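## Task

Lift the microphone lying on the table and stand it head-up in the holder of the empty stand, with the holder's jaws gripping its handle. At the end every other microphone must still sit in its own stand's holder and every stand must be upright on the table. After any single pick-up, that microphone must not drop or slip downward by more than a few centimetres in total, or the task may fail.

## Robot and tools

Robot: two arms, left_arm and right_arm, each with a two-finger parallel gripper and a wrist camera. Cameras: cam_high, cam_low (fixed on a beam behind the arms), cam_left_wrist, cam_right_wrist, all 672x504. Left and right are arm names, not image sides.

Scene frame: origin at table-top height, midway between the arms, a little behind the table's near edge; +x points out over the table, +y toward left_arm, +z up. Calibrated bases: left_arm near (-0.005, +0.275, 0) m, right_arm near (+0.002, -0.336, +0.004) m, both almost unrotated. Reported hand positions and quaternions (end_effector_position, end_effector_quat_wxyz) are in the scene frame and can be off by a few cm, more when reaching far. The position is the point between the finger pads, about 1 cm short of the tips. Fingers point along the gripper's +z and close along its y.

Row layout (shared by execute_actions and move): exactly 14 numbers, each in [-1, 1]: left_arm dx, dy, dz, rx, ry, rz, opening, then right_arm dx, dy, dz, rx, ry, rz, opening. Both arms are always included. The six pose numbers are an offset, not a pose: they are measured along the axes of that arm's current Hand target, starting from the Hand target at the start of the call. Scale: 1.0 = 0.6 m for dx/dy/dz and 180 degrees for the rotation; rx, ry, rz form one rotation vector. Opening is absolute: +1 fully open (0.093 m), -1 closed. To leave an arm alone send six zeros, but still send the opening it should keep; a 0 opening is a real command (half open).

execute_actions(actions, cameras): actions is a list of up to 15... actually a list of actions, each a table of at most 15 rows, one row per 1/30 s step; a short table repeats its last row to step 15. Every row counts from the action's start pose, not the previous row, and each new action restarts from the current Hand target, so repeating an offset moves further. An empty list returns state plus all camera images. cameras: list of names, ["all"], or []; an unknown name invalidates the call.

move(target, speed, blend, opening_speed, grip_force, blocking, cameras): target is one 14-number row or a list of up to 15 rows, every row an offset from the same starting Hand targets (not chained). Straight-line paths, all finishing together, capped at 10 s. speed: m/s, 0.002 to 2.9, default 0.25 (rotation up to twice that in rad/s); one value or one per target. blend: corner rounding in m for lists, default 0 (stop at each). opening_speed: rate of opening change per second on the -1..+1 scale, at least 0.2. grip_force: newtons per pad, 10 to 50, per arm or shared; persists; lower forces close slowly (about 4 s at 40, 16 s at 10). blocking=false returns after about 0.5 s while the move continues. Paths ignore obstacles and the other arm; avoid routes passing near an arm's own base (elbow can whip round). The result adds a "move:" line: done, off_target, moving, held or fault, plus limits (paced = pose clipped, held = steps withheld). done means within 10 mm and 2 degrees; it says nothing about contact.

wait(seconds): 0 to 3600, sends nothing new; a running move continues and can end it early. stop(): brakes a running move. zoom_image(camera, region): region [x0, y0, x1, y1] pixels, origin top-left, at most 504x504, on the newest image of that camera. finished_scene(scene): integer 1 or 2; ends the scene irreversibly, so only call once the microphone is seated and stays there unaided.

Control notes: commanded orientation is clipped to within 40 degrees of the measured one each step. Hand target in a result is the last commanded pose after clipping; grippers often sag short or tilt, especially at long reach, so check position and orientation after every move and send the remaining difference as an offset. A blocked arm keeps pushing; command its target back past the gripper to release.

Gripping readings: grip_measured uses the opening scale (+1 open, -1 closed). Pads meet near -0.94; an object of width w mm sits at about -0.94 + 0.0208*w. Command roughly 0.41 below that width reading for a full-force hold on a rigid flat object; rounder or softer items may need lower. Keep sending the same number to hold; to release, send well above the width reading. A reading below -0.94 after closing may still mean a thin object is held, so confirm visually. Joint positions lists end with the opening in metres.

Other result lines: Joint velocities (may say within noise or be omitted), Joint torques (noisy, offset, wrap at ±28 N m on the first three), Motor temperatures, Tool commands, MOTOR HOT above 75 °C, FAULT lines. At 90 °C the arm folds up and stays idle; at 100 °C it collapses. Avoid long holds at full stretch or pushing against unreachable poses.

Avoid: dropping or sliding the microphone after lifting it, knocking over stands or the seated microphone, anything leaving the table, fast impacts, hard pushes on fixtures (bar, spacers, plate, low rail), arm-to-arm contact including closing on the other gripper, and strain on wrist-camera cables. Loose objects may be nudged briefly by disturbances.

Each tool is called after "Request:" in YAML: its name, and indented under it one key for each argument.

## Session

Request:
execute_actions:
  actions: []

Request:
zoom_image:
  camera: "cam_high"
  region: [130, 150, 580, 430]

Scene clock: 0.00 s.
left_arm: end_effector_position=(+0.1931, +0.3622, +0.1965) grip_measured=+1.000 end_effector_quat_wxyz=(+0.532, +0.005, +0.815, +0.230) | right_arm: end_effector_position=(+0.3168, -0.3625, +0.1497) grip_measured=+1.000 end_effector_quat_wxyz=(+0.657, +0.051, +0.750, +0.062)
Joint positions: left_arm=[0.447 0.192 0.417 -0.556 0.029 0.429 0.093] | right_arm=[-0.235 1.043 0.093 0.813 -0.231 0.129 0.093]
Joint velocities: within noise
Joint torques (N m): no reading
Motor temperatures (°C): left_arm=[33 36 38 35 31 33 30] | right_arm=[32 47 43 31 31 32 31]
Heat: left arm: 38 °C; right arm: 47 °C.
Hand target: left_arm +0.1938, +0.3618, +0.2028; +0.539, +0.005, +0.810, +0.231 | right_arm +0.3197, -0.3622, +0.1613; +0.671, +0.044, +0.738, +0.061
Tool commands: left_gripper/opening=+1.0 right_gripper/opening=+1.0

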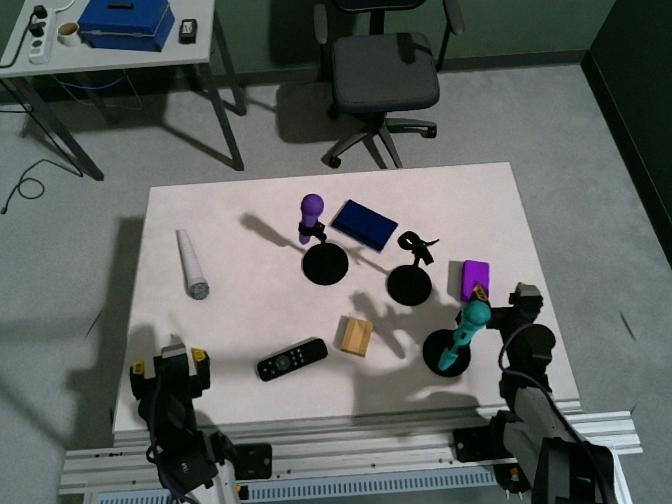

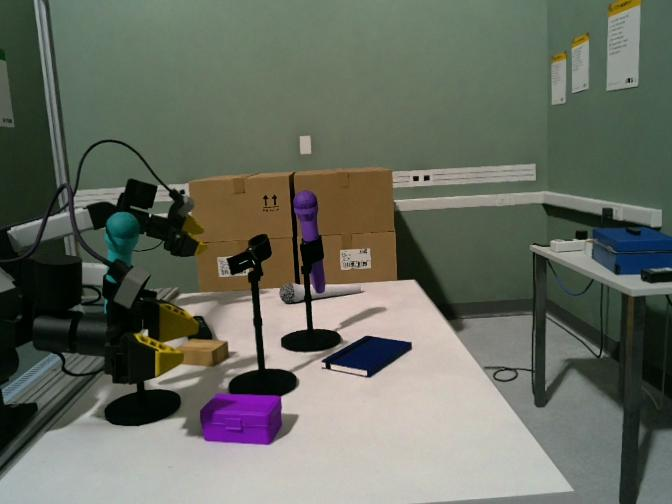

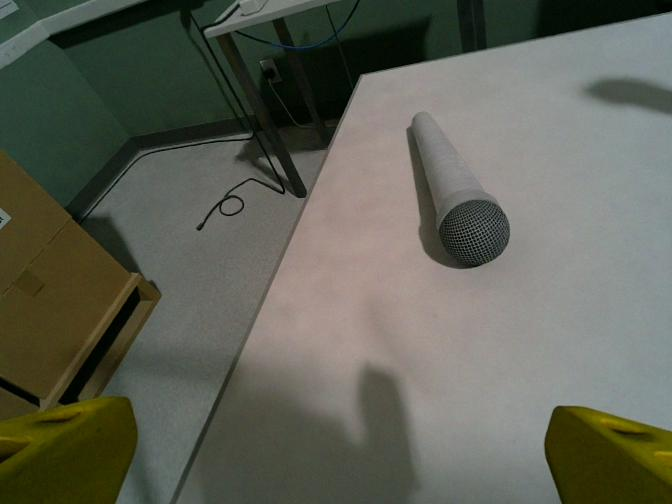

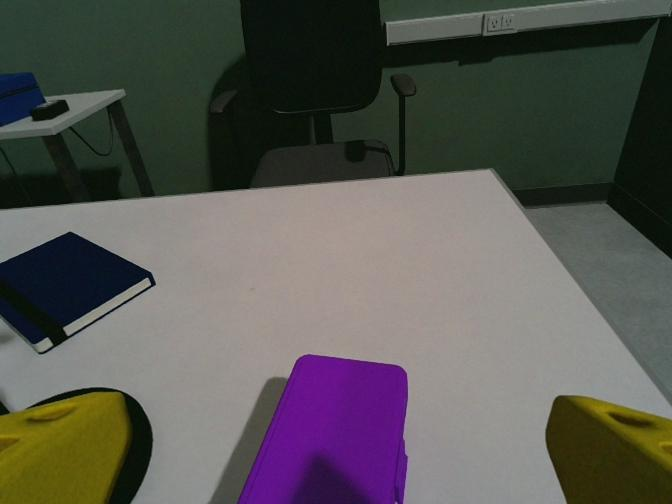

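Scaled by 1.120.

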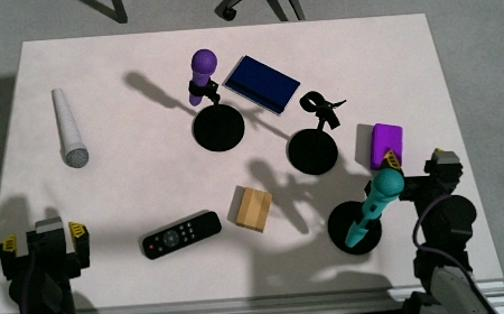

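Request:
zoom_image:
  camera: "cam_high"
  region: [360, 210, 480, 310]

Request:
zoom_image:
  camera: "cam_low"
  region: [200, 180, 350, 300]

Scaled by 4.200.

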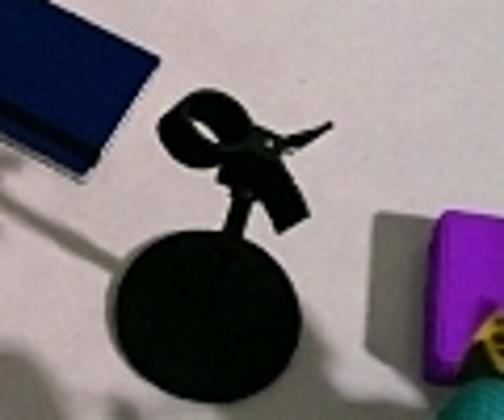

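Scaled by 3.360.

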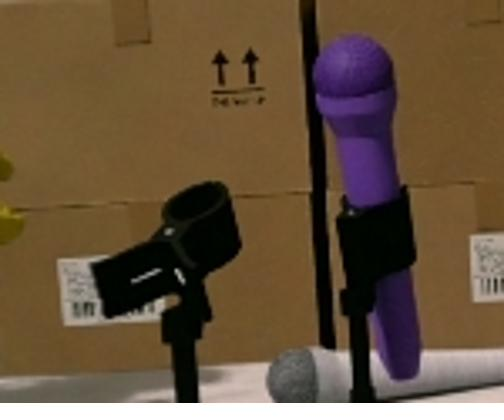

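Request:
move:
  target: [-0.118,-0.283,0.325,0.071,0.395,-0.128,1,0,0,0,0,0,0,1]
  cameras: ["all"]

Scene clock: 50.67 s.
left_arm: end_effector_position=(+0.4322, +0.2631, +0.1370) grip_measured=+1.000 end_effector_quat_wxyz=(+0.009, -0.214, +0.977, +0.002) | right_arm: end_effector_position=(+0.3168, -0.3624, +0.1493) grip_measured=+1.000 end_effector_quat_wxyz=(+0.656, +0.051, +0.750, +0.062)
Joint positions: left_arm=[-0.021 2.262 2.281 -1.57 -0.012 -0.465 0.093] | right_arm=[-0.235 1.043 0.093 0.812 -0.231 0.129 0.093]
Joint torques (N m): left_arm=[0.88 -13.86 8.99 0.1 0.04 0] | right_arm=[0.25 -1.55 6.24 2.52 -0.09 -0.1]
Motor temperatures (°C): left_arm=[33 37 45 42 31 33 30] | right_arm=[32 46 46 39 31 32 30]
Heat: left arm: 45 °C; right arm: 46 °C.
Hand target: left_arm +0.4351, +0.2638, +0.1394; +0.002, -0.224, +0.974, +0.000 | right_arm +0.3197, -0.3622, +0.1613; +0.671, +0.044, +0.738, +0.061
Off the commanded pose: left_arm 0.004 m, 1 deg | right_arm 0.012 m, 2 deg.
joint sent to its limit (left arm) — joint 4 (wrist pitch), lower limit. The joint targets still meet the commanded pose.
move: done

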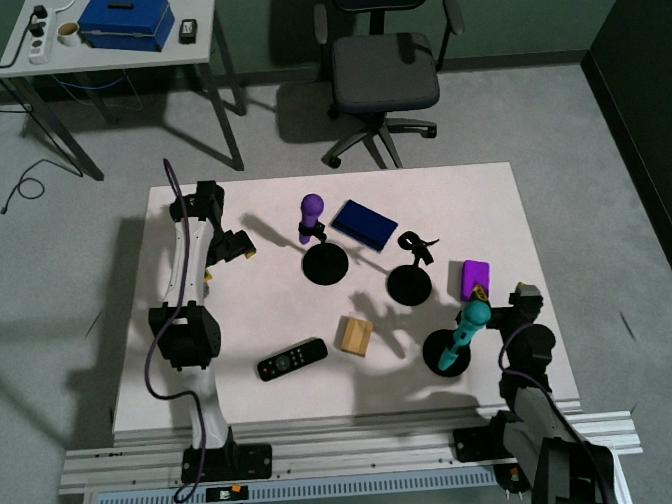

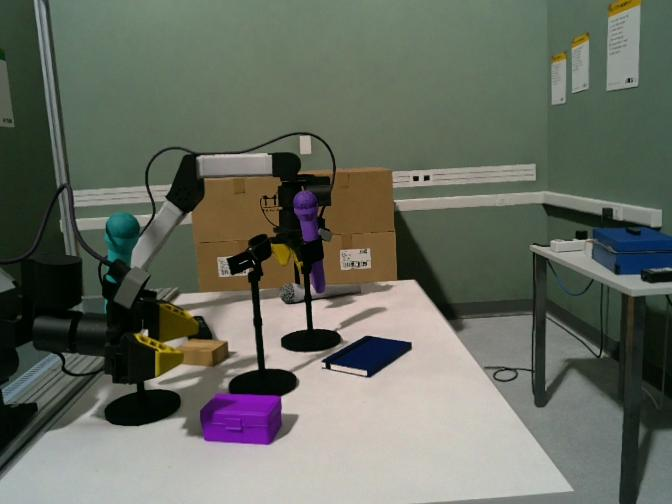

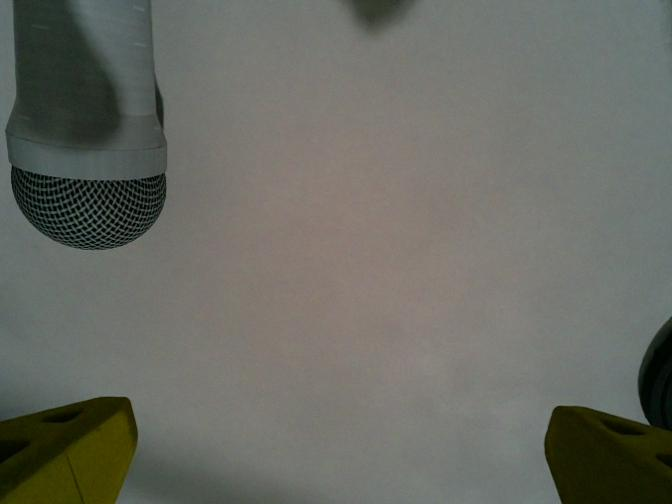

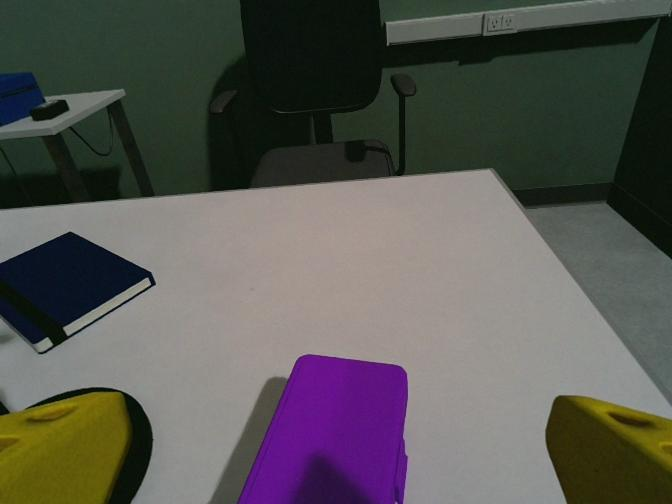

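Request:
move:
  target: [-0.15,0.137,0.083,0,0,0,1,0,0,0,0,0,0,1]
  cameras: ["cam_high","cam_low","cam_left_wrist"]

Scene clock: 66.17 s.
left_arm: end_effector_position=(+0.4768, +0.3792, +0.0872) grip_measured=+1.000 end_effector_quat_wxyz=(+0.022, -0.233, +0.972, +0.000) | right_arm: end_effector_position=(+0.3168, -0.3624, +0.1493) grip_measured=+1.000 end_effector_quat_wxyz=(+0.656, +0.051, +0.750, +0.062)
Joint positions: left_arm=[0.223 2.551 2.599 -1.571 -0.005 -0.26 0.093] | right_arm=[-0.235 1.043 0.093 0.812 -0.231 0.129 0.093]
Joint torques (N m): left_arm=[0.25 -16.21 8.9 0.28 -0.01 0.23] | right_arm=[0.38 -1.81 6.32 2.53 -0.07 -0.11]
Motor temperatures (°C): left_arm=[33 45 45 38 31 33 30] | right_arm=[32 46 46 40 31 32 30]
Heat: left arm: 45 °C; right arm: 46 °C.
Hand target: left_arm +0.4802, +0.3773, +0.0900; +0.002, -0.225, +0.974, +0.000 | right_arm +0.3197, -0.3622, +0.1613; +0.671, +0.044, +0.738, +0.061
Off the commanded pose: left_arm 0.005 m, 3 deg | right_arm 0.012 m, 2 deg.
joint sent to its limit (left arm) — joint 4 (wrist pitch), lower limit. The joint targets are off in orientation, not in position.
move: off_target (left_arm)

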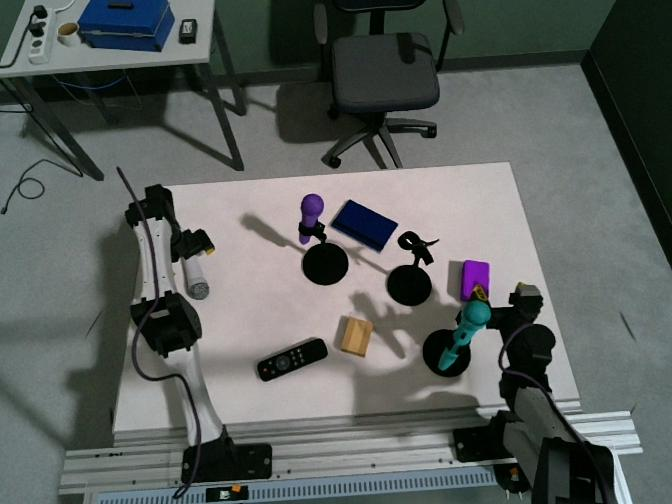

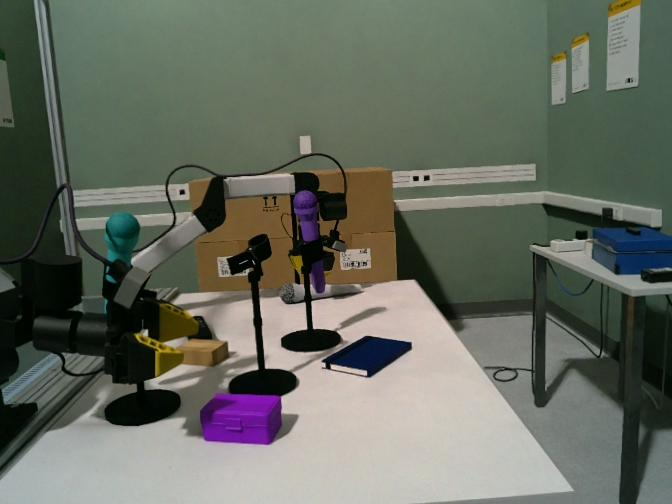

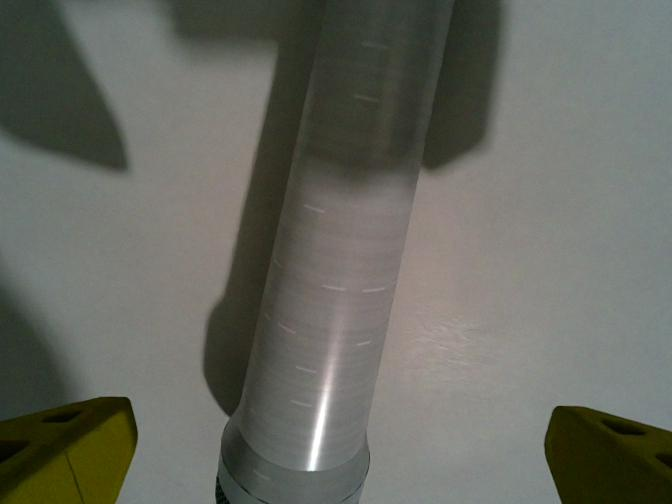

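Request:
move:
  target:
    - [-0.058,0.005,0.02,0,0,0.055,1,0,0,0,0,0,0,1]
    - [-0.058,0.005,0.1,0,0,0.055,1,0,0,0,0,0,0,1]
  speed: 0.15
  cameras: ["cam_low","cam_left_wrist"]

Scene clock: 76.67 s.
left_arm: end_effector_position=(+0.5042, +0.3914, +0.0292) grip_measured=+1.000 end_effector_quat_wxyz=(+0.022, -0.144, +0.989, +0.002) | right_arm: end_effector_position=(+0.3168, -0.3624, +0.1493) grip_measured=+1.000 end_effector_quat_wxyz=(+0.656, +0.051, +0.750, +0.062)
Joint positions: left_arm=[0.235 2.799 2.848 -1.571 -0.005 -0.067 0.093] | right_arm=[-0.235 1.043 0.093 0.812 -0.231 0.129 0.093]
Joint torques (N m): left_arm=[1.13 -17.28 8.69 0.4 0.07 0.25] | right_arm=[0.25 -1.69 6.34 2.54 -0.09 -0.07]
Motor temperatures (°C): left_arm=[33 53 45 37 31 33 30] | right_arm=[32 46 47 41 31 32 30]
Heat: left arm: 53 °C; right arm: 47 °C.
Hand target: left_arm +0.5104, +0.3952, +0.0300; +0.002, -0.140, +0.990, +0.000 | right_arm +0.3197, -0.3622, +0.1613; +0.671, +0.044, +0.738, +0.061
Off the commanded pose: left_arm 0.007 m, 2 deg | right_arm 0.012 m, 2 deg.
elbow stopped short (left arm): the move would have taken joint 3 (elbow) straighter than the controller allows.
move: done

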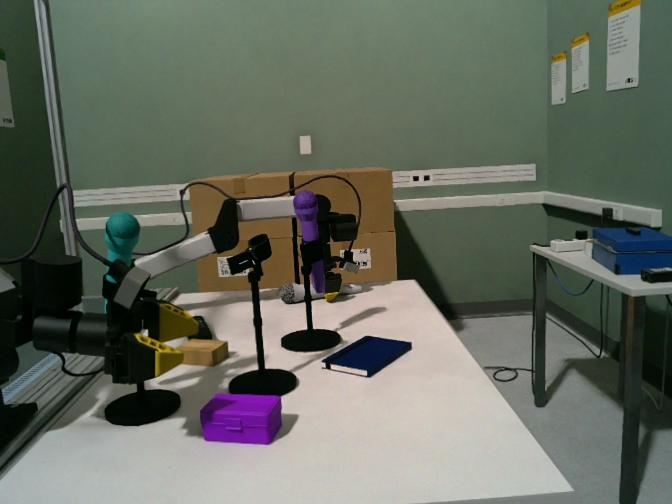

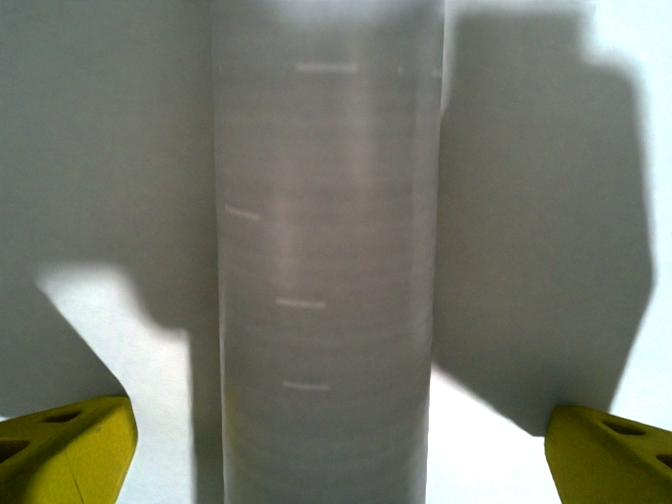

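Request:
move:
  target:
    - [0,0,0,0,0,0,-0.6,0,0,0,0,0,0,1]
    - [0,0,-0.1,0,0,0,-0.6,0,0,0,0,0,0,1]
    - [0.307,-0.163,-0.1,0,0,-0.444,-0.6,0,0,0,0,0,0,1]
    - [0.307,-0.163,-0.004,0,0,-0.444,-0.6,0,0,0,0,0,0,1]
  opening_speed: 0.8
  speed: [0.2,0.2,0.3,0.12]
  blend: [0,0.02,0.02,0]
  cameras: ["cam_high","cam_low","cam_left_wrist"]

Scene clock: 93.87 s.
left_arm: end_effector_position=(+0.3574, +0.2510, +0.0306) grip_measured=-0.294 end_effector_quat_wxyz=(+0.004, +0.738, -0.674, -0.004) | right_arm: end_effector_position=(+0.3168, -0.3624, +0.1493) grip_measured=+1.000 end_effector_quat_wxyz=(+0.656, +0.051, +0.750, +0.062)
Joint positions: left_arm=[-0.056 1.985 1.421 -1.016 -0.003 -1.729 0.031] | right_arm=[-0.235 1.043 0.093 0.812 -0.231 0.129 0.093]
Joint torques (N m): left_arm=[0.28 -12.22 6.53 0.18 -0.06 0.01] | right_arm=[0.28 -1.77 6.23 2.54 -0.06 -0.1]
Motor temperatures (°C): left_arm=[33 65 45 36 31 33 31] | right_arm=[32 46 47 41 31 32 30]
Heat: left arm: 65 °C; right arm: 47 °C.
Hand target: left_arm +0.3603, +0.2503, +0.0317; -0.001, +0.743, -0.669, +0.001 | right_arm +0.3197, -0.3622, +0.1613; +0.671, +0.044, +0.738, +0.061
Off the commanded pose: left_arm 0.003 m, 1 deg | right_arm 0.012 m, 2 deg.
elbow stopped short (left arm): the move would have taken joint 3 (elbow) straighter than the controller allows.
move: done

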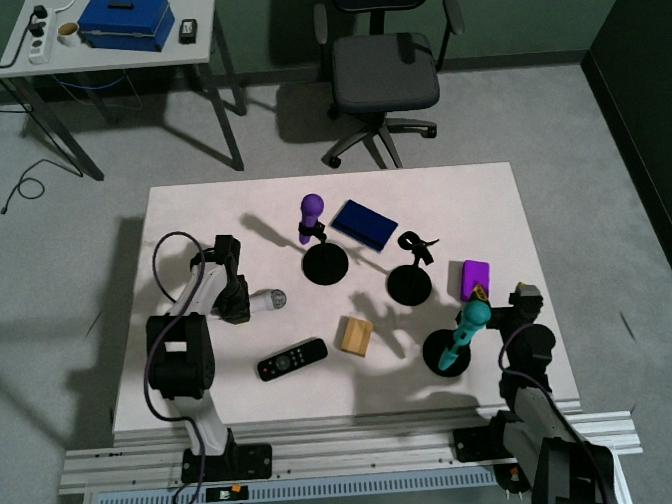

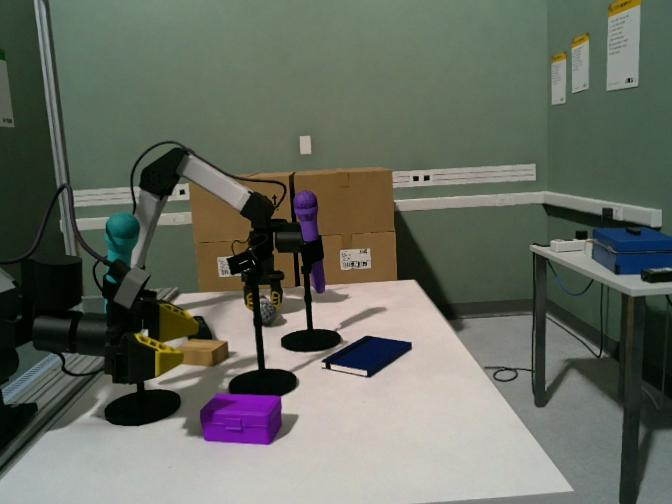

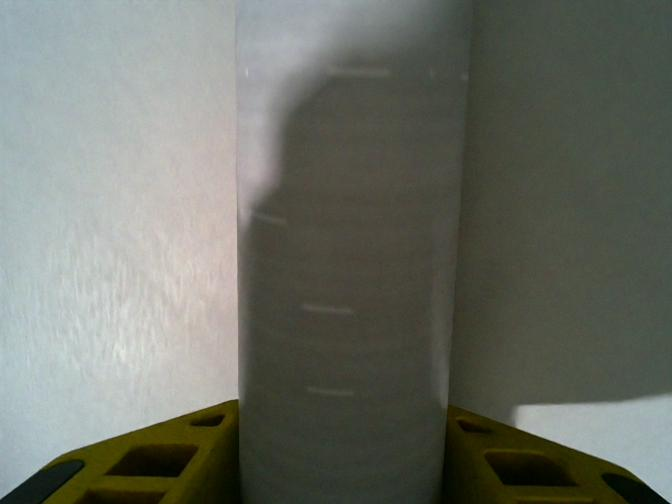

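Request:
move:
  target:
    - [0,0,0,0,0,0,1,0,0,0,0,0,0,1]
    - [0,0,-0.15,0,0,0,1,0,0,0,0,0,0,1]
    - [0.083,0,-0.17,0,0,0.5,1,0,0,0,0,0,0,1]
    - [0.083,0,-0.1,0,0,1,1,0,0,0,0,0,0,1]
  opening_speed: 1.2
  speed: 0.35
  blend: [0,0.02,0.02,0]
  cameras: ["cam_high","cam_left_wrist"]

Scene clock: 110.57 s.
left_arm: end_effector_position=(+0.3632, +0.2031, +0.0988) grip_measured=+1.000 end_effector_quat_wxyz=(+0.001, +0.661, +0.750, +0.004) | right_arm: end_effector_position=(+0.3168, -0.3624, +0.1493) grip_measured=+1.000 end_effector_quat_wxyz=(+0.656, +0.051, +0.750, +0.062)
Joint positions: left_arm=[-0.187 1.965 1.667 -1.266 -0.011 1.247 0.093] | right_arm=[-0.235 1.043 0.093 0.812 -0.231 0.129 0.093]
Joint torques (N m): left_arm=[0.08 -10.86 6.3 0.36 0.03 0.2] | right_arm=[0.29 -1.65 6.31 2.5 -0.08 -0.1]
Motor temperatures (°C): left_arm=[33 60 44 36 31 33 31] | right_arm=[32 45 47 42 31 32 30]
Heat: left arm: 60 °C; right arm: 47 °C.
Hand target: left_arm +0.3653, +0.2007, +0.0917; +0.001, +0.669, +0.743, +0.001 | right_arm +0.3197, -0.3622, +0.1613; +0.671, +0.044, +0.738, +0.061
Off the commanded pose: left_arm 0.008 m, 1 deg | right_arm 0.012 m, 2 deg.
move: done

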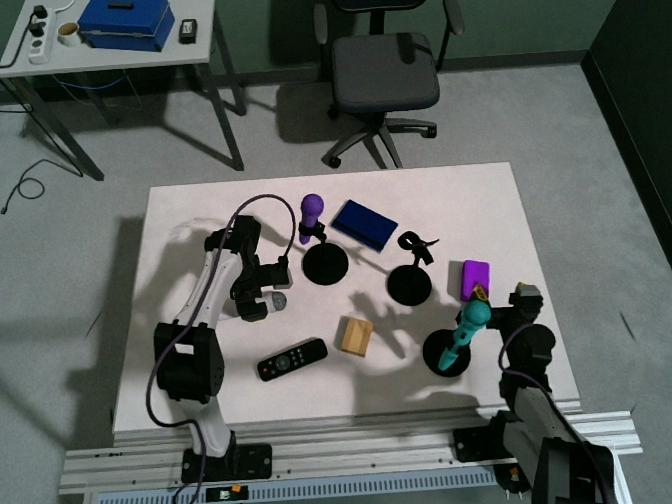

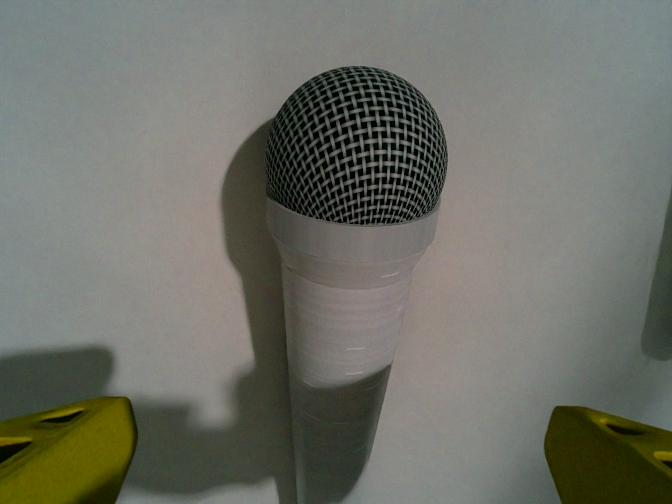

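Request:
move:
  target:
    - [-0.055,-0.007,0.03,0,0,0.014,1,0,0,0,0,0,0,1]
    - [-0.055,-0.007,0.1,0,0,0.014,1,0,0,0,0,0,0,1]
  speed: 0.15
  blend: 0.01
  cameras: ["cam_low","cam_left_wrist"]

Scene clock: 120.20 s.
left_arm: end_effector_position=(+0.3615, +0.1679, +0.0341) grip_measured=+1.000 end_effector_quat_wxyz=(-0.005, +0.689, +0.725, +0.001) | right_arm: end_effector_position=(+0.3168, -0.3624, +0.1493) grip_measured=+1.000 end_effector_quat_wxyz=(+0.656, +0.051, +0.750, +0.062)
Joint positions: left_arm=[-0.277 2.048 1.526 -1.056 -0.011 1.231 0.093] | right_arm=[-0.235 1.043 0.093 0.812 -0.231 0.129 0.093]
Joint torques (N m): left_arm=[0.77 -11.97 6.42 0.27 0 0.01] | right_arm=[0.21 -1.68 6.31 2.49 -0.08 -0.08]
Motor temperatures (°C): left_arm=[33 57 44 35 31 33 31] | right_arm=[32 45 47 42 31 32 30]
Heat: left arm: 57 °C; right arm: 47 °C.
Hand target: left_arm +0.3648, +0.1675, +0.0317; +0.001, +0.685, +0.728, +0.002 | right_arm +0.3197, -0.3622, +0.1613; +0.671, +0.044, +0.738, +0.061
Off the commanded pose: left_arm 0.004 m, 1 deg | right_arm 0.012 m, 2 deg.
move: done

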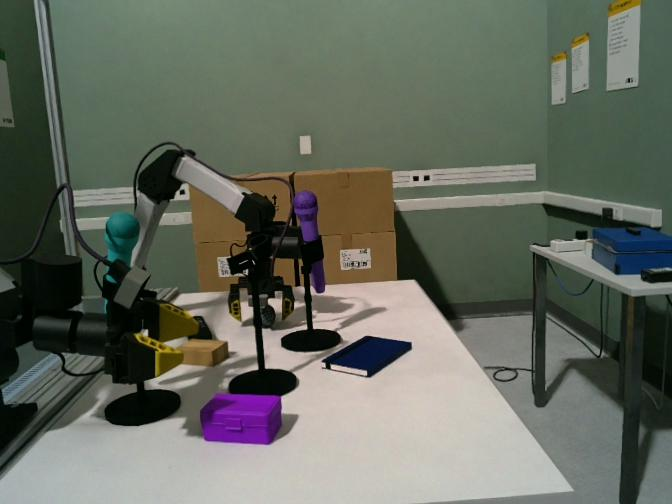

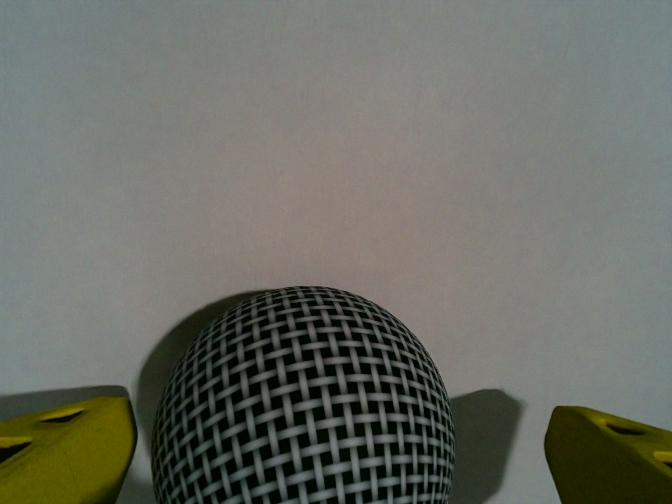

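Request:
move:
  target:
    - [0.024,0.01,0,0,0,0,1,0,0,0,0,0,0,1]
    - [0.024,0.01,0,0,0,0,-0.4,0,0,0,0,0,0,1]
  speed: 0.1
  opening_speed: 0.8
  cameras: ["cam_left_wrist"]

Scene clock: 127.77 s.
left_arm: end_effector_position=(+0.3659, +0.1843, +0.0340) grip_measured=-0.022 end_effector_quat_wxyz=(-0.005, +0.679, +0.734, +0.000) | right_arm: end_effector_position=(+0.3168, -0.3624, +0.1493) grip_measured=+1.000 end_effector_quat_wxyz=(+0.656, +0.051, +0.750, +0.062)
Joint positions: left_arm=[-0.233 2.048 1.526 -1.056 -0.011 1.248 0.044] | right_arm=[-0.235 1.043 0.093 0.812 -0.231 0.129 0.093]
Joint torques (N m): left_arm=[0.51 -11.6 6.89 0.3 0.05 0.29] | right_arm=[0.29 -1.73 6.15 2.54 -0.05 -0.11]
Motor temperatures (°C): left_arm=[33 57 43 35 31 33 31] | right_arm=[32 45 47 42 31 32 30]
Heat: left arm: 57 °C; right arm: 47 °C.
Hand target: left_arm +0.3699, +0.1822, +0.0317; +0.001, +0.686, +0.728, +0.002 | right_arm +0.3197, -0.3622, +0.1613; +0.671, +0.044, +0.738, +0.061
Off the commanded pose: left_arm 0.005 m, 1 deg | right_arm 0.012 m, 2 deg.
move: done

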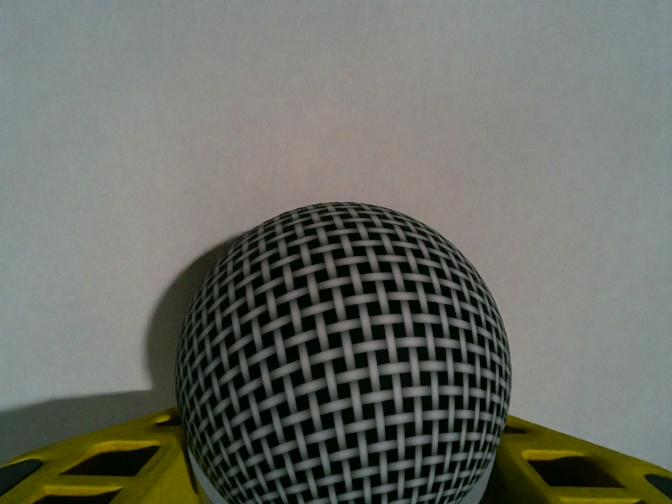

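Request:
move:
  target:
    - [0,0,-0.25,0,0,0,-0.45,0,0,0,0,0,0,1]
    - [-0.5,-0.013,-0.567,0,-0.333,0.075,-0.45,0,0,0,0,0,0,1]
  speed: 0.25
  blend: 0.03
  cameras: ["all"]

Scene clock: 169.83 s.
left_arm: end_effector_position=(+0.3766, -0.1091, +0.3466) grip_measured=-0.026 end_effector_quat_wxyz=(+0.396, +0.626, +0.584, -0.333) | right_arm: end_effector_position=(+0.3168, -0.3624, +0.1493) grip_measured=+1.000 end_effector_quat_wxyz=(+0.656, +0.051, +0.750, +0.062)
Joint positions: left_arm=[-0.554 2.331 2.836 -1.246 0.804 0.707 0.044] | right_arm=[-0.235 1.043 0.093 0.812 -0.231 0.129 0.093]
Joint torques (N m): left_arm=[0.29 -14.8 9.51 2.6 0.84 0.03] | right_arm=[0.32 -1.65 6.28 2.54 -0.07 -0.11]
Motor temperatures (°C): left_arm=[33 58 43 35 31 33 33] | right_arm=[32 44 48 44 31 32 30]
Heat: left arm: 58 °C; right arm: 48 °C.
Hand target: left_arm +0.3791, -0.1182, +0.3716; +0.363, +0.672, +0.549, -0.340 | right_arm +0.3197, -0.3622, +0.1613; +0.671, +0.044, +0.738, +0.061
Off the commanded pose: left_arm 0.027 m, 8 deg | right_arm 0.012 m, 2 deg.
elbow stopped short (left arm): the move would have taken joint 3 (elbow) straighter than the controller allows.
move: off_target (left_arm)

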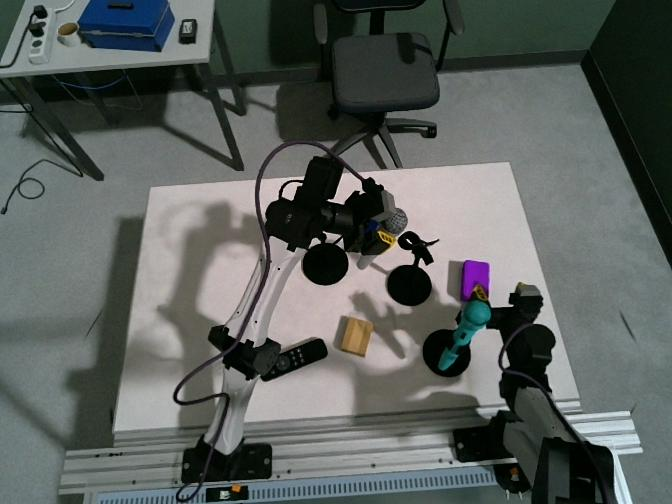

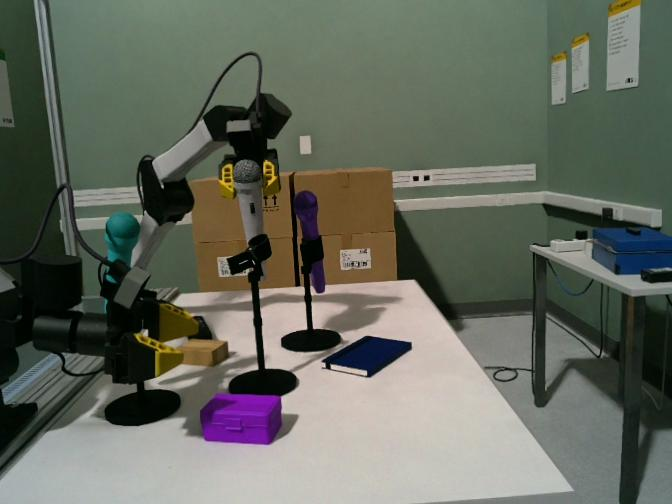

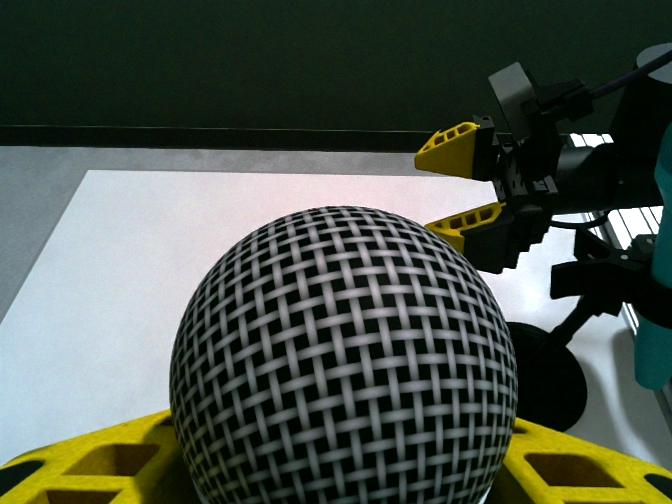

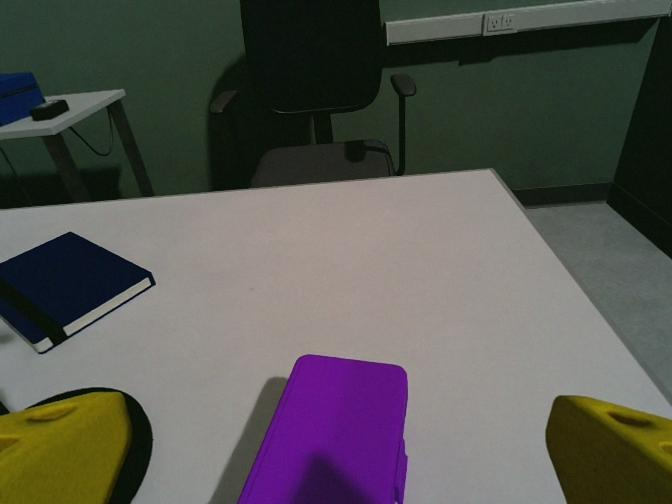

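Request:
zoom_image:
  camera: "cam_high"
  region: [340, 180, 460, 310]

Request:
zoom_image:
  camera: "cam_low"
  region: [200, 150, 320, 300]

Scaled by 3.877.

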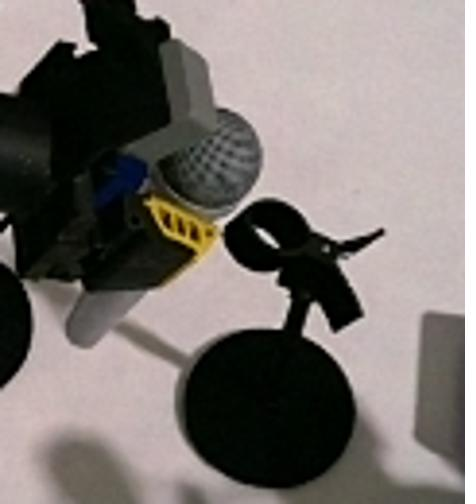

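Scaled by 3.360.

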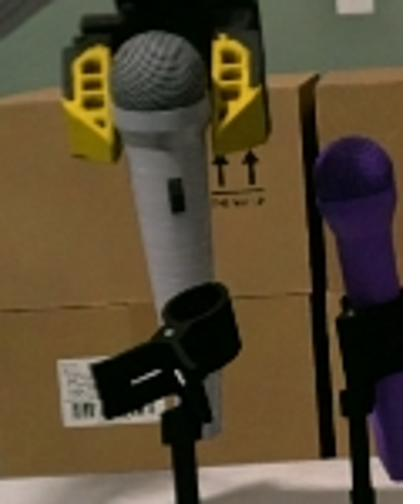

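Request:
move:
  target:
    - [0.378,-0.098,-0.037,-0.047,0.332,-0.158,-0.45,0,0,0,0,0,0,1]
    - [0.585,-0.126,0.085,-0.047,0.332,-0.158,-0.45,0,0,0,0,0,0,1]
  speed: [0.25,0.12]
  cameras: ["cam_high","cam_low","cam_left_wrist"]

Scene clock: 250.00 s.
left_arm: end_effector_position=(+0.3557, +0.0256, +0.0370) grip_measured=-0.027 end_effector_quat_wxyz=(-0.014, +0.574, +0.819, -0.002) | right_arm: end_effector_position=(+0.3168, -0.3624, +0.1493) grip_measured=+1.000 end_effector_quat_wxyz=(+0.656, +0.051, +0.750, +0.062)
Joint positions: left_arm=[-0.594 2.296 1.932 -1.235 -0.002 0.616 0.044] | right_arm=[-0.235 1.043 0.093 0.812 -0.231 0.129 0.093]
Joint torques (N m): left_arm=[0.06 -15.02 6.87 0.39 -0.06 0.02] | right_arm=[0.29 -1.57 6.26 2.46 -0.11 -0.13]
Motor temperatures (°C): left_arm=[33 68 48 42 32 33 34] | right_arm=[32 43 48 45 31 32 30]
Heat: left arm: 68 °C; right arm: 48 °C.
Hand target: left_arm +0.3602, +0.0200, +0.0369; +0.000, +0.575, +0.818, +0.000 | right_arm +0.3197, -0.3622, +0.1613; +0.671, +0.044, +0.738, +0.061
Off the commanded pose: left_arm 0.007 m, 2 deg | right_arm 0.012 m, 2 deg.
move: done

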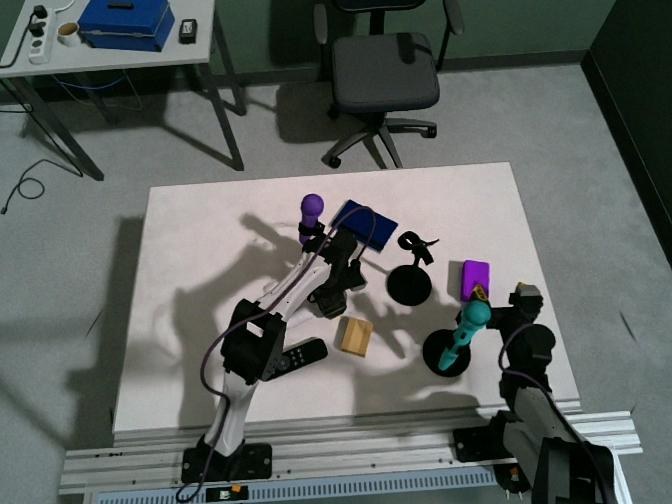

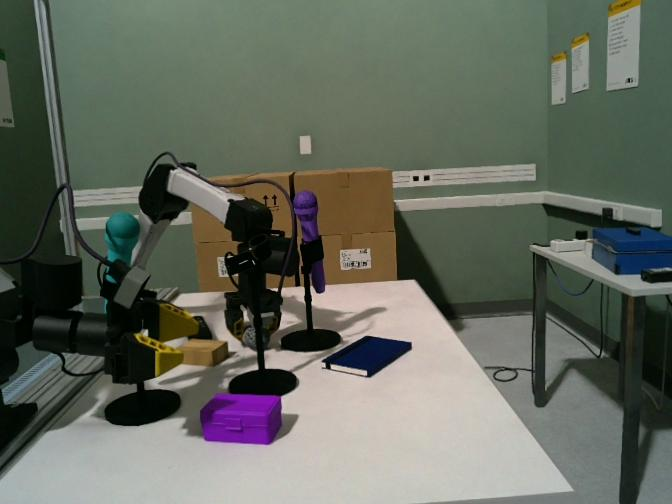

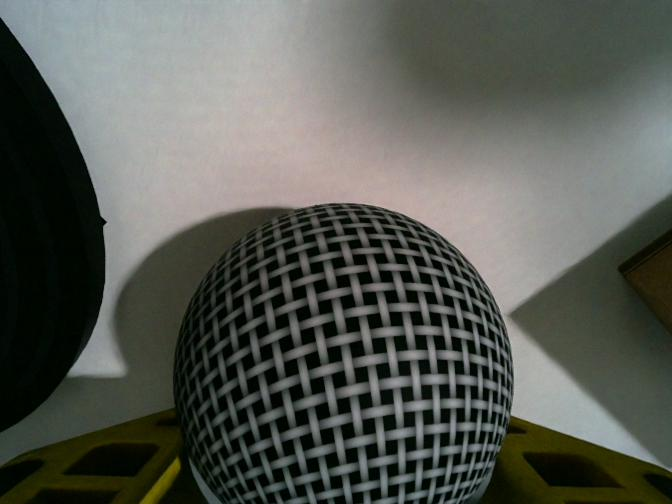

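Request:
move:
  target:
    - [0,0,0.006,0,0,0,-0.45,0,0,0,0,0,0,1]
    - [0,0,0.006,0,0,0,0.6,0,0,0,0,0,0,1]
    - [0,0,-0.25,0,0,0,0.6,0,0,-0.33,0,0,0,1]
    - [0.5,-0.1,-0.45,0,0,0,0.6,-0.33,0,-0.33,0,0,0,1]
  opening_speed: 1
  speed: [0.1,0.1,0.2,0.3]
  blend: [0,0,0.02,0]
  cameras: ["cam_high","cam_low"]

Scene clock: 264.40 s.
left_arm: end_effector_position=(+0.2035, +0.2818, +0.3076) grip_measured=+0.599 end_effector_quat_wxyz=(+0.199, +0.553, +0.796, +0.145) | right_arm: end_effector_position=(+0.1574, -0.4062, +0.3672) grip_measured=+1.000 end_effector_quat_wxyz=(+0.708, +0.140, +0.692, -0.022)
Joint positions: left_arm=[0.035 1.121 1.623 -1.571 -0.003 1.24 0.074] | right_arm=[-1.822 0.307 0.785 -0.429 -1.562 0.214 0.093]
Joint torques (N m): left_arm=[0.75 -1.89 5.68 1.24 0.06 0.2] | right_arm=[0.49 5.07 6.22 1.69 -0.22 -0.07]
Motor temperatures (°C): left_arm=[33 67 46 39 31 33 34] | right_arm=[32 43 48 44 31 32 30]
Heat: left arm: 67 °C; right arm: 48 °C.
Hand target: left_arm +0.2019, +0.2820, +0.3065; +0.000, +0.575, +0.818, +0.000 | right_arm +0.1419, -0.3975, +0.3746; +0.671, +0.044, +0.738, +0.061
Off the commanded pose: left_arm 0.002 m, 29 deg | right_arm 0.019 m, 16 deg.
joint sent to its limit (left arm) — joint 4 (wrist pitch), lower limit. The joint targets are off in orientation, not in position.
joint sent to its limit (right arm) — joint 5 (wrist yaw), lower limit. The joint targets are off in position and orientation.
move: off_target (left_arm, right_arm)

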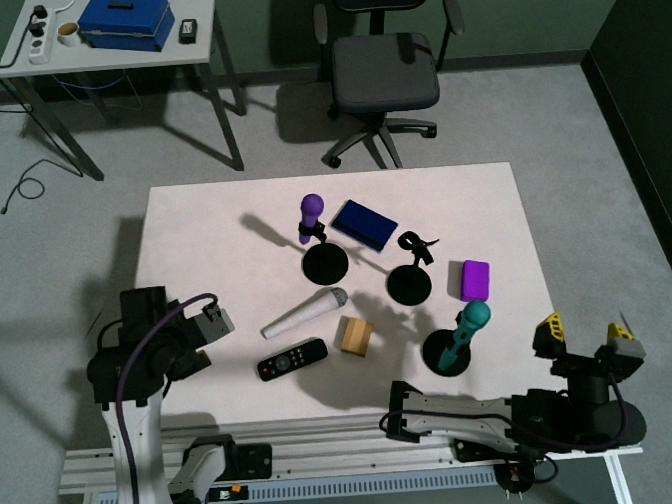

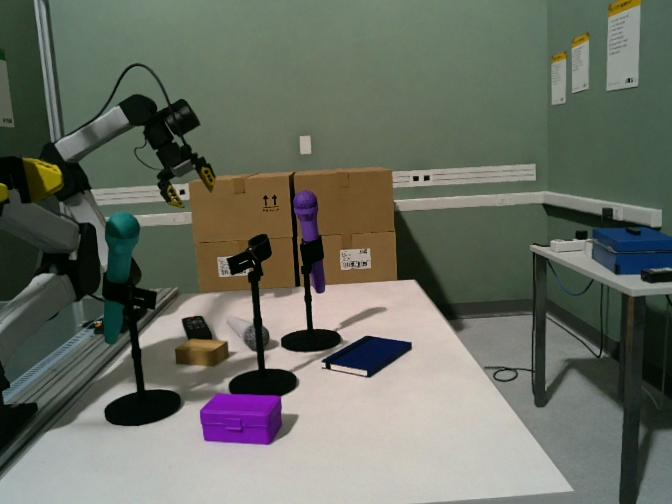

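Request:
move:
  target:
    - [0,0,0,0,0,0,0.6,-0.078,0.12,0.225,0,0,0,1]
    - [0,0,0,0,0,0,0.6,0.035,0.488,0.327,0.203,0.431,0.149,1]
    - [0,0,0,0,0,0,0.6,0.488,0.635,0.423,0.317,0.375,0.283,1]
  speed: 0.3
  blend: [0.03,0.04,0]
  cameras: ["cam_high","cam_right_wrist"]

Scene clock: 293.90 s.
left_arm: end_effector_position=(+0.2035, +0.2818, +0.3076) grip_measured=+0.599 end_effector_quat_wxyz=(+0.199, +0.553, +0.796, +0.145) | right_arm: end_effector_position=(+0.3553, +0.0277, +0.2119) grip_measured=+1.000 end_effector_quat_wxyz=(+0.712, +0.263, +0.650, -0.038)
Joint positions: left_arm=[0.035 1.121 1.623 -1.571 -0.003 1.24 0.074] | right_arm=[-2.033 0.02 2.87 -1.506 -1.558 1.671 0.093]
Joint torques (N m): left_arm=[0.68 -1.84 5.65 1.24 0.01 0.17] | right_arm=[0.16 13.96 -6 -0.54 0.2 0.82]
Motor temperatures (°C): left_arm=[33 53 44 40 31 33 32] | right_arm=[32 45 48 40 31 32 30]
Heat: left arm: 53 °C; right arm: 48 °C.
Hand target: left_arm +0.2019, +0.2820, +0.3065; +0.000, +0.575, +0.818, +0.000 | right_arm +0.3598, +0.0301, +0.1198; +0.442, +0.433, +0.786, -0.022
Off the commanded pose: left_arm 0.002 m, 29 deg | right_arm 0.092 m, 94 deg; orientation clipped.
shoulder posture changed (right arm): the wrist came as close to joint 1's axis as it can, and the arm is now in the other of its two shoulder postures.
elbow read too straight (right arm): the controller reads joint 3 (elbow) straighter than it allows; while it does, the hand can move without a command.
joint sent to its limit (left arm) — joint 4 (wrist pitch), lower limit. The joint targets are off in orientation, not in position.
joint sent to its limit (right arm) — joint 2 (shoulder), lower limit; joint 4 (wrist pitch), lower limit; joint 5 (wrist yaw), lower limit. The joint targets are off in position and orientation.
move: off_target (right_arm); limits=paced

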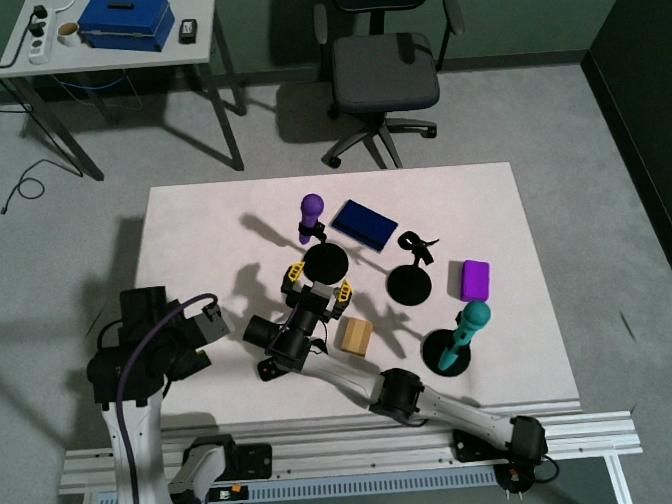

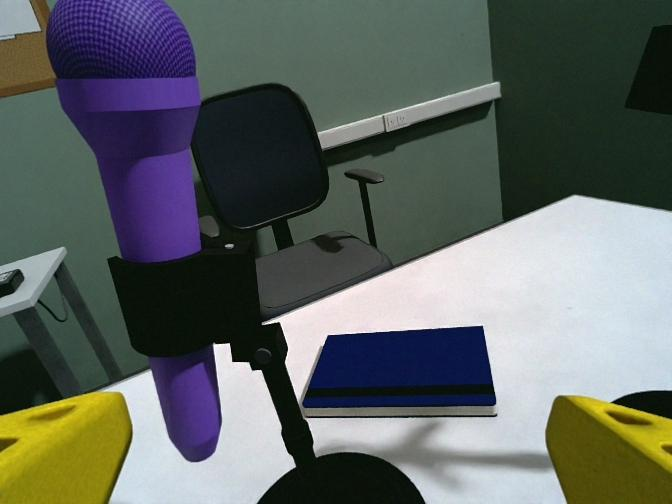

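Request:
move:
  target:
    - [0,0,0,0,0,0,0.6,-0.398,0.008,-0.297,-0.214,-0.162,-0.193,1]
    - [0,0,0,0,0,0,0.6,-0.642,-0.405,-0.3,-0.214,-0.162,-0.193,1]
    - [0,0,0,0,0,0,0.6,-0.812,-0.648,-0.132,-0.214,-0.162,-0.193,1]
  speed: 0.2
  blend: [0.03,0.04,0]
  cameras: ["cam_high","cam_low"]

Scene clock: 333.53 s.
left_arm: end_effector_position=(+0.2035, +0.2818, +0.3076) grip_measured=+0.599 end_effector_quat_wxyz=(+0.199, +0.553, +0.796, +0.145) | right_arm: end_effector_position=(+0.1487, -0.5041, +0.3667) grip_measured=+1.000 end_effector_quat_wxyz=(+0.707, +0.081, +0.703, -0.014)
Joint positions: left_arm=[0.035 1.121 1.623 -1.571 -0.003 1.24 0.074] | right_arm=[-1.728 0.909 1.043 -0.885 -1.564 -0.657 0.093]
Joint torques (N m): left_arm=[0.9 -1.81 5.87 1.21 0.08 0.24] | right_arm=[1.09 -0.06 7.75 1.75 -0.61 -0.32]
Motor temperatures (°C): left_arm=[33 47 43 39 31 33 32] | right_arm=[32 53 47 37 32 32 30]
Heat: left arm: 47 °C; right arm: 53 °C.
Hand target: left_arm +0.2019, +0.2820, +0.3065; +0.000, +0.575, +0.818, +0.000 | right_arm +0.1492, -0.5013, +0.3806; +0.707, +0.000, +0.707, +0.000
Off the commanded pose: left_arm 0.002 m, 29 deg | right_arm 0.014 m, 9 deg.
elbow stopped short (right arm): the move would have taken joint 3 (elbow) straighter than the controller allows.
shoulder posture changed (right arm): the wrist came as close to joint 1's axis as it can, and the arm is now in the other of its two shoulder postures.
joint sent to its limit (left arm) — joint 4 (wrist pitch), lower limit. The joint targets are off in orientation, not in position.
joint sent to its limit (right arm) — joint 5 (wrist yaw), lower limit. The joint targets are off in orientation, not in position.
move: off_target (right_arm)

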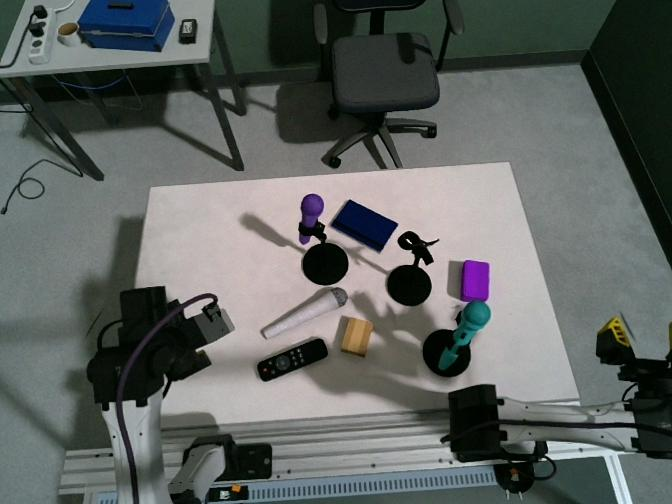

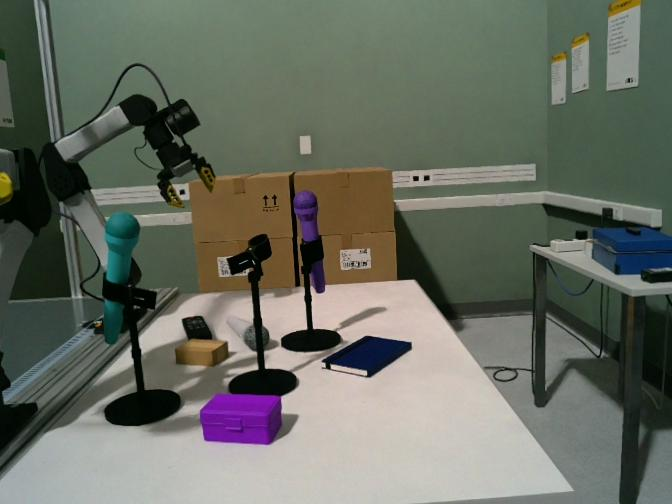

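Request:
move:
  target:
    - [0,0,0,0,0,0,0.6,-0.067,0.133,0.35,0,0,0,1]
    - [0,0,0,0,0,0,0.6,-0.067,0.585,0.35,0.174,0.478,0.174,1]
  speed: 0.3
  blend: [0.04,0]

Scene clock: 347.47 s.
left_arm: end_effector_position=(+0.2035, +0.2818, +0.3076) grip_measured=+0.599 end_effector_quat_wxyz=(+0.199, +0.553, +0.796, +0.145) | right_arm: end_effector_position=(+0.3617, -0.1486, +0.4211) grip_measured=+1.000 end_effector_quat_wxyz=(+0.287, +0.304, +0.864, +0.280)
Joint positions: left_arm=[0.035 1.121 1.623 -1.571 -0.003 1.24 0.074] | right_arm=[0.469 1.873 2.656 -1.534 0.045 1.156 0.093]
Joint torques (N m): left_arm=[0.85 -1.92 5.53 1.24 -0.05 0.2] | right_arm=[-0.29 -5.68 5.22 1.58 -0.14 0.02]
Heat: left arm: 46 °C; right arm: 50 °C.
Hand target: left_arm +0.2019, +0.2820, +0.3065; +0.000, +0.575, +0.818, +0.000 | right_arm +0.3596, -0.1505, +0.4209; +0.048, +0.340, +0.938, +0.046
Off the commanded pose: left_arm 0.002 m, 29 deg | right_arm 0.003 m, 47 deg; orientation clipped.
joint sent to its limit (left arm) — joint 4 (wrist pitch), lower limit. The joint targets are off in orientation, not in position.
joint sent to its limit (right arm) — joint 4 (wrist pitch), lower limit. The joint targets are off in orientation, not in position.
move: off_target (right_arm); limits=paced


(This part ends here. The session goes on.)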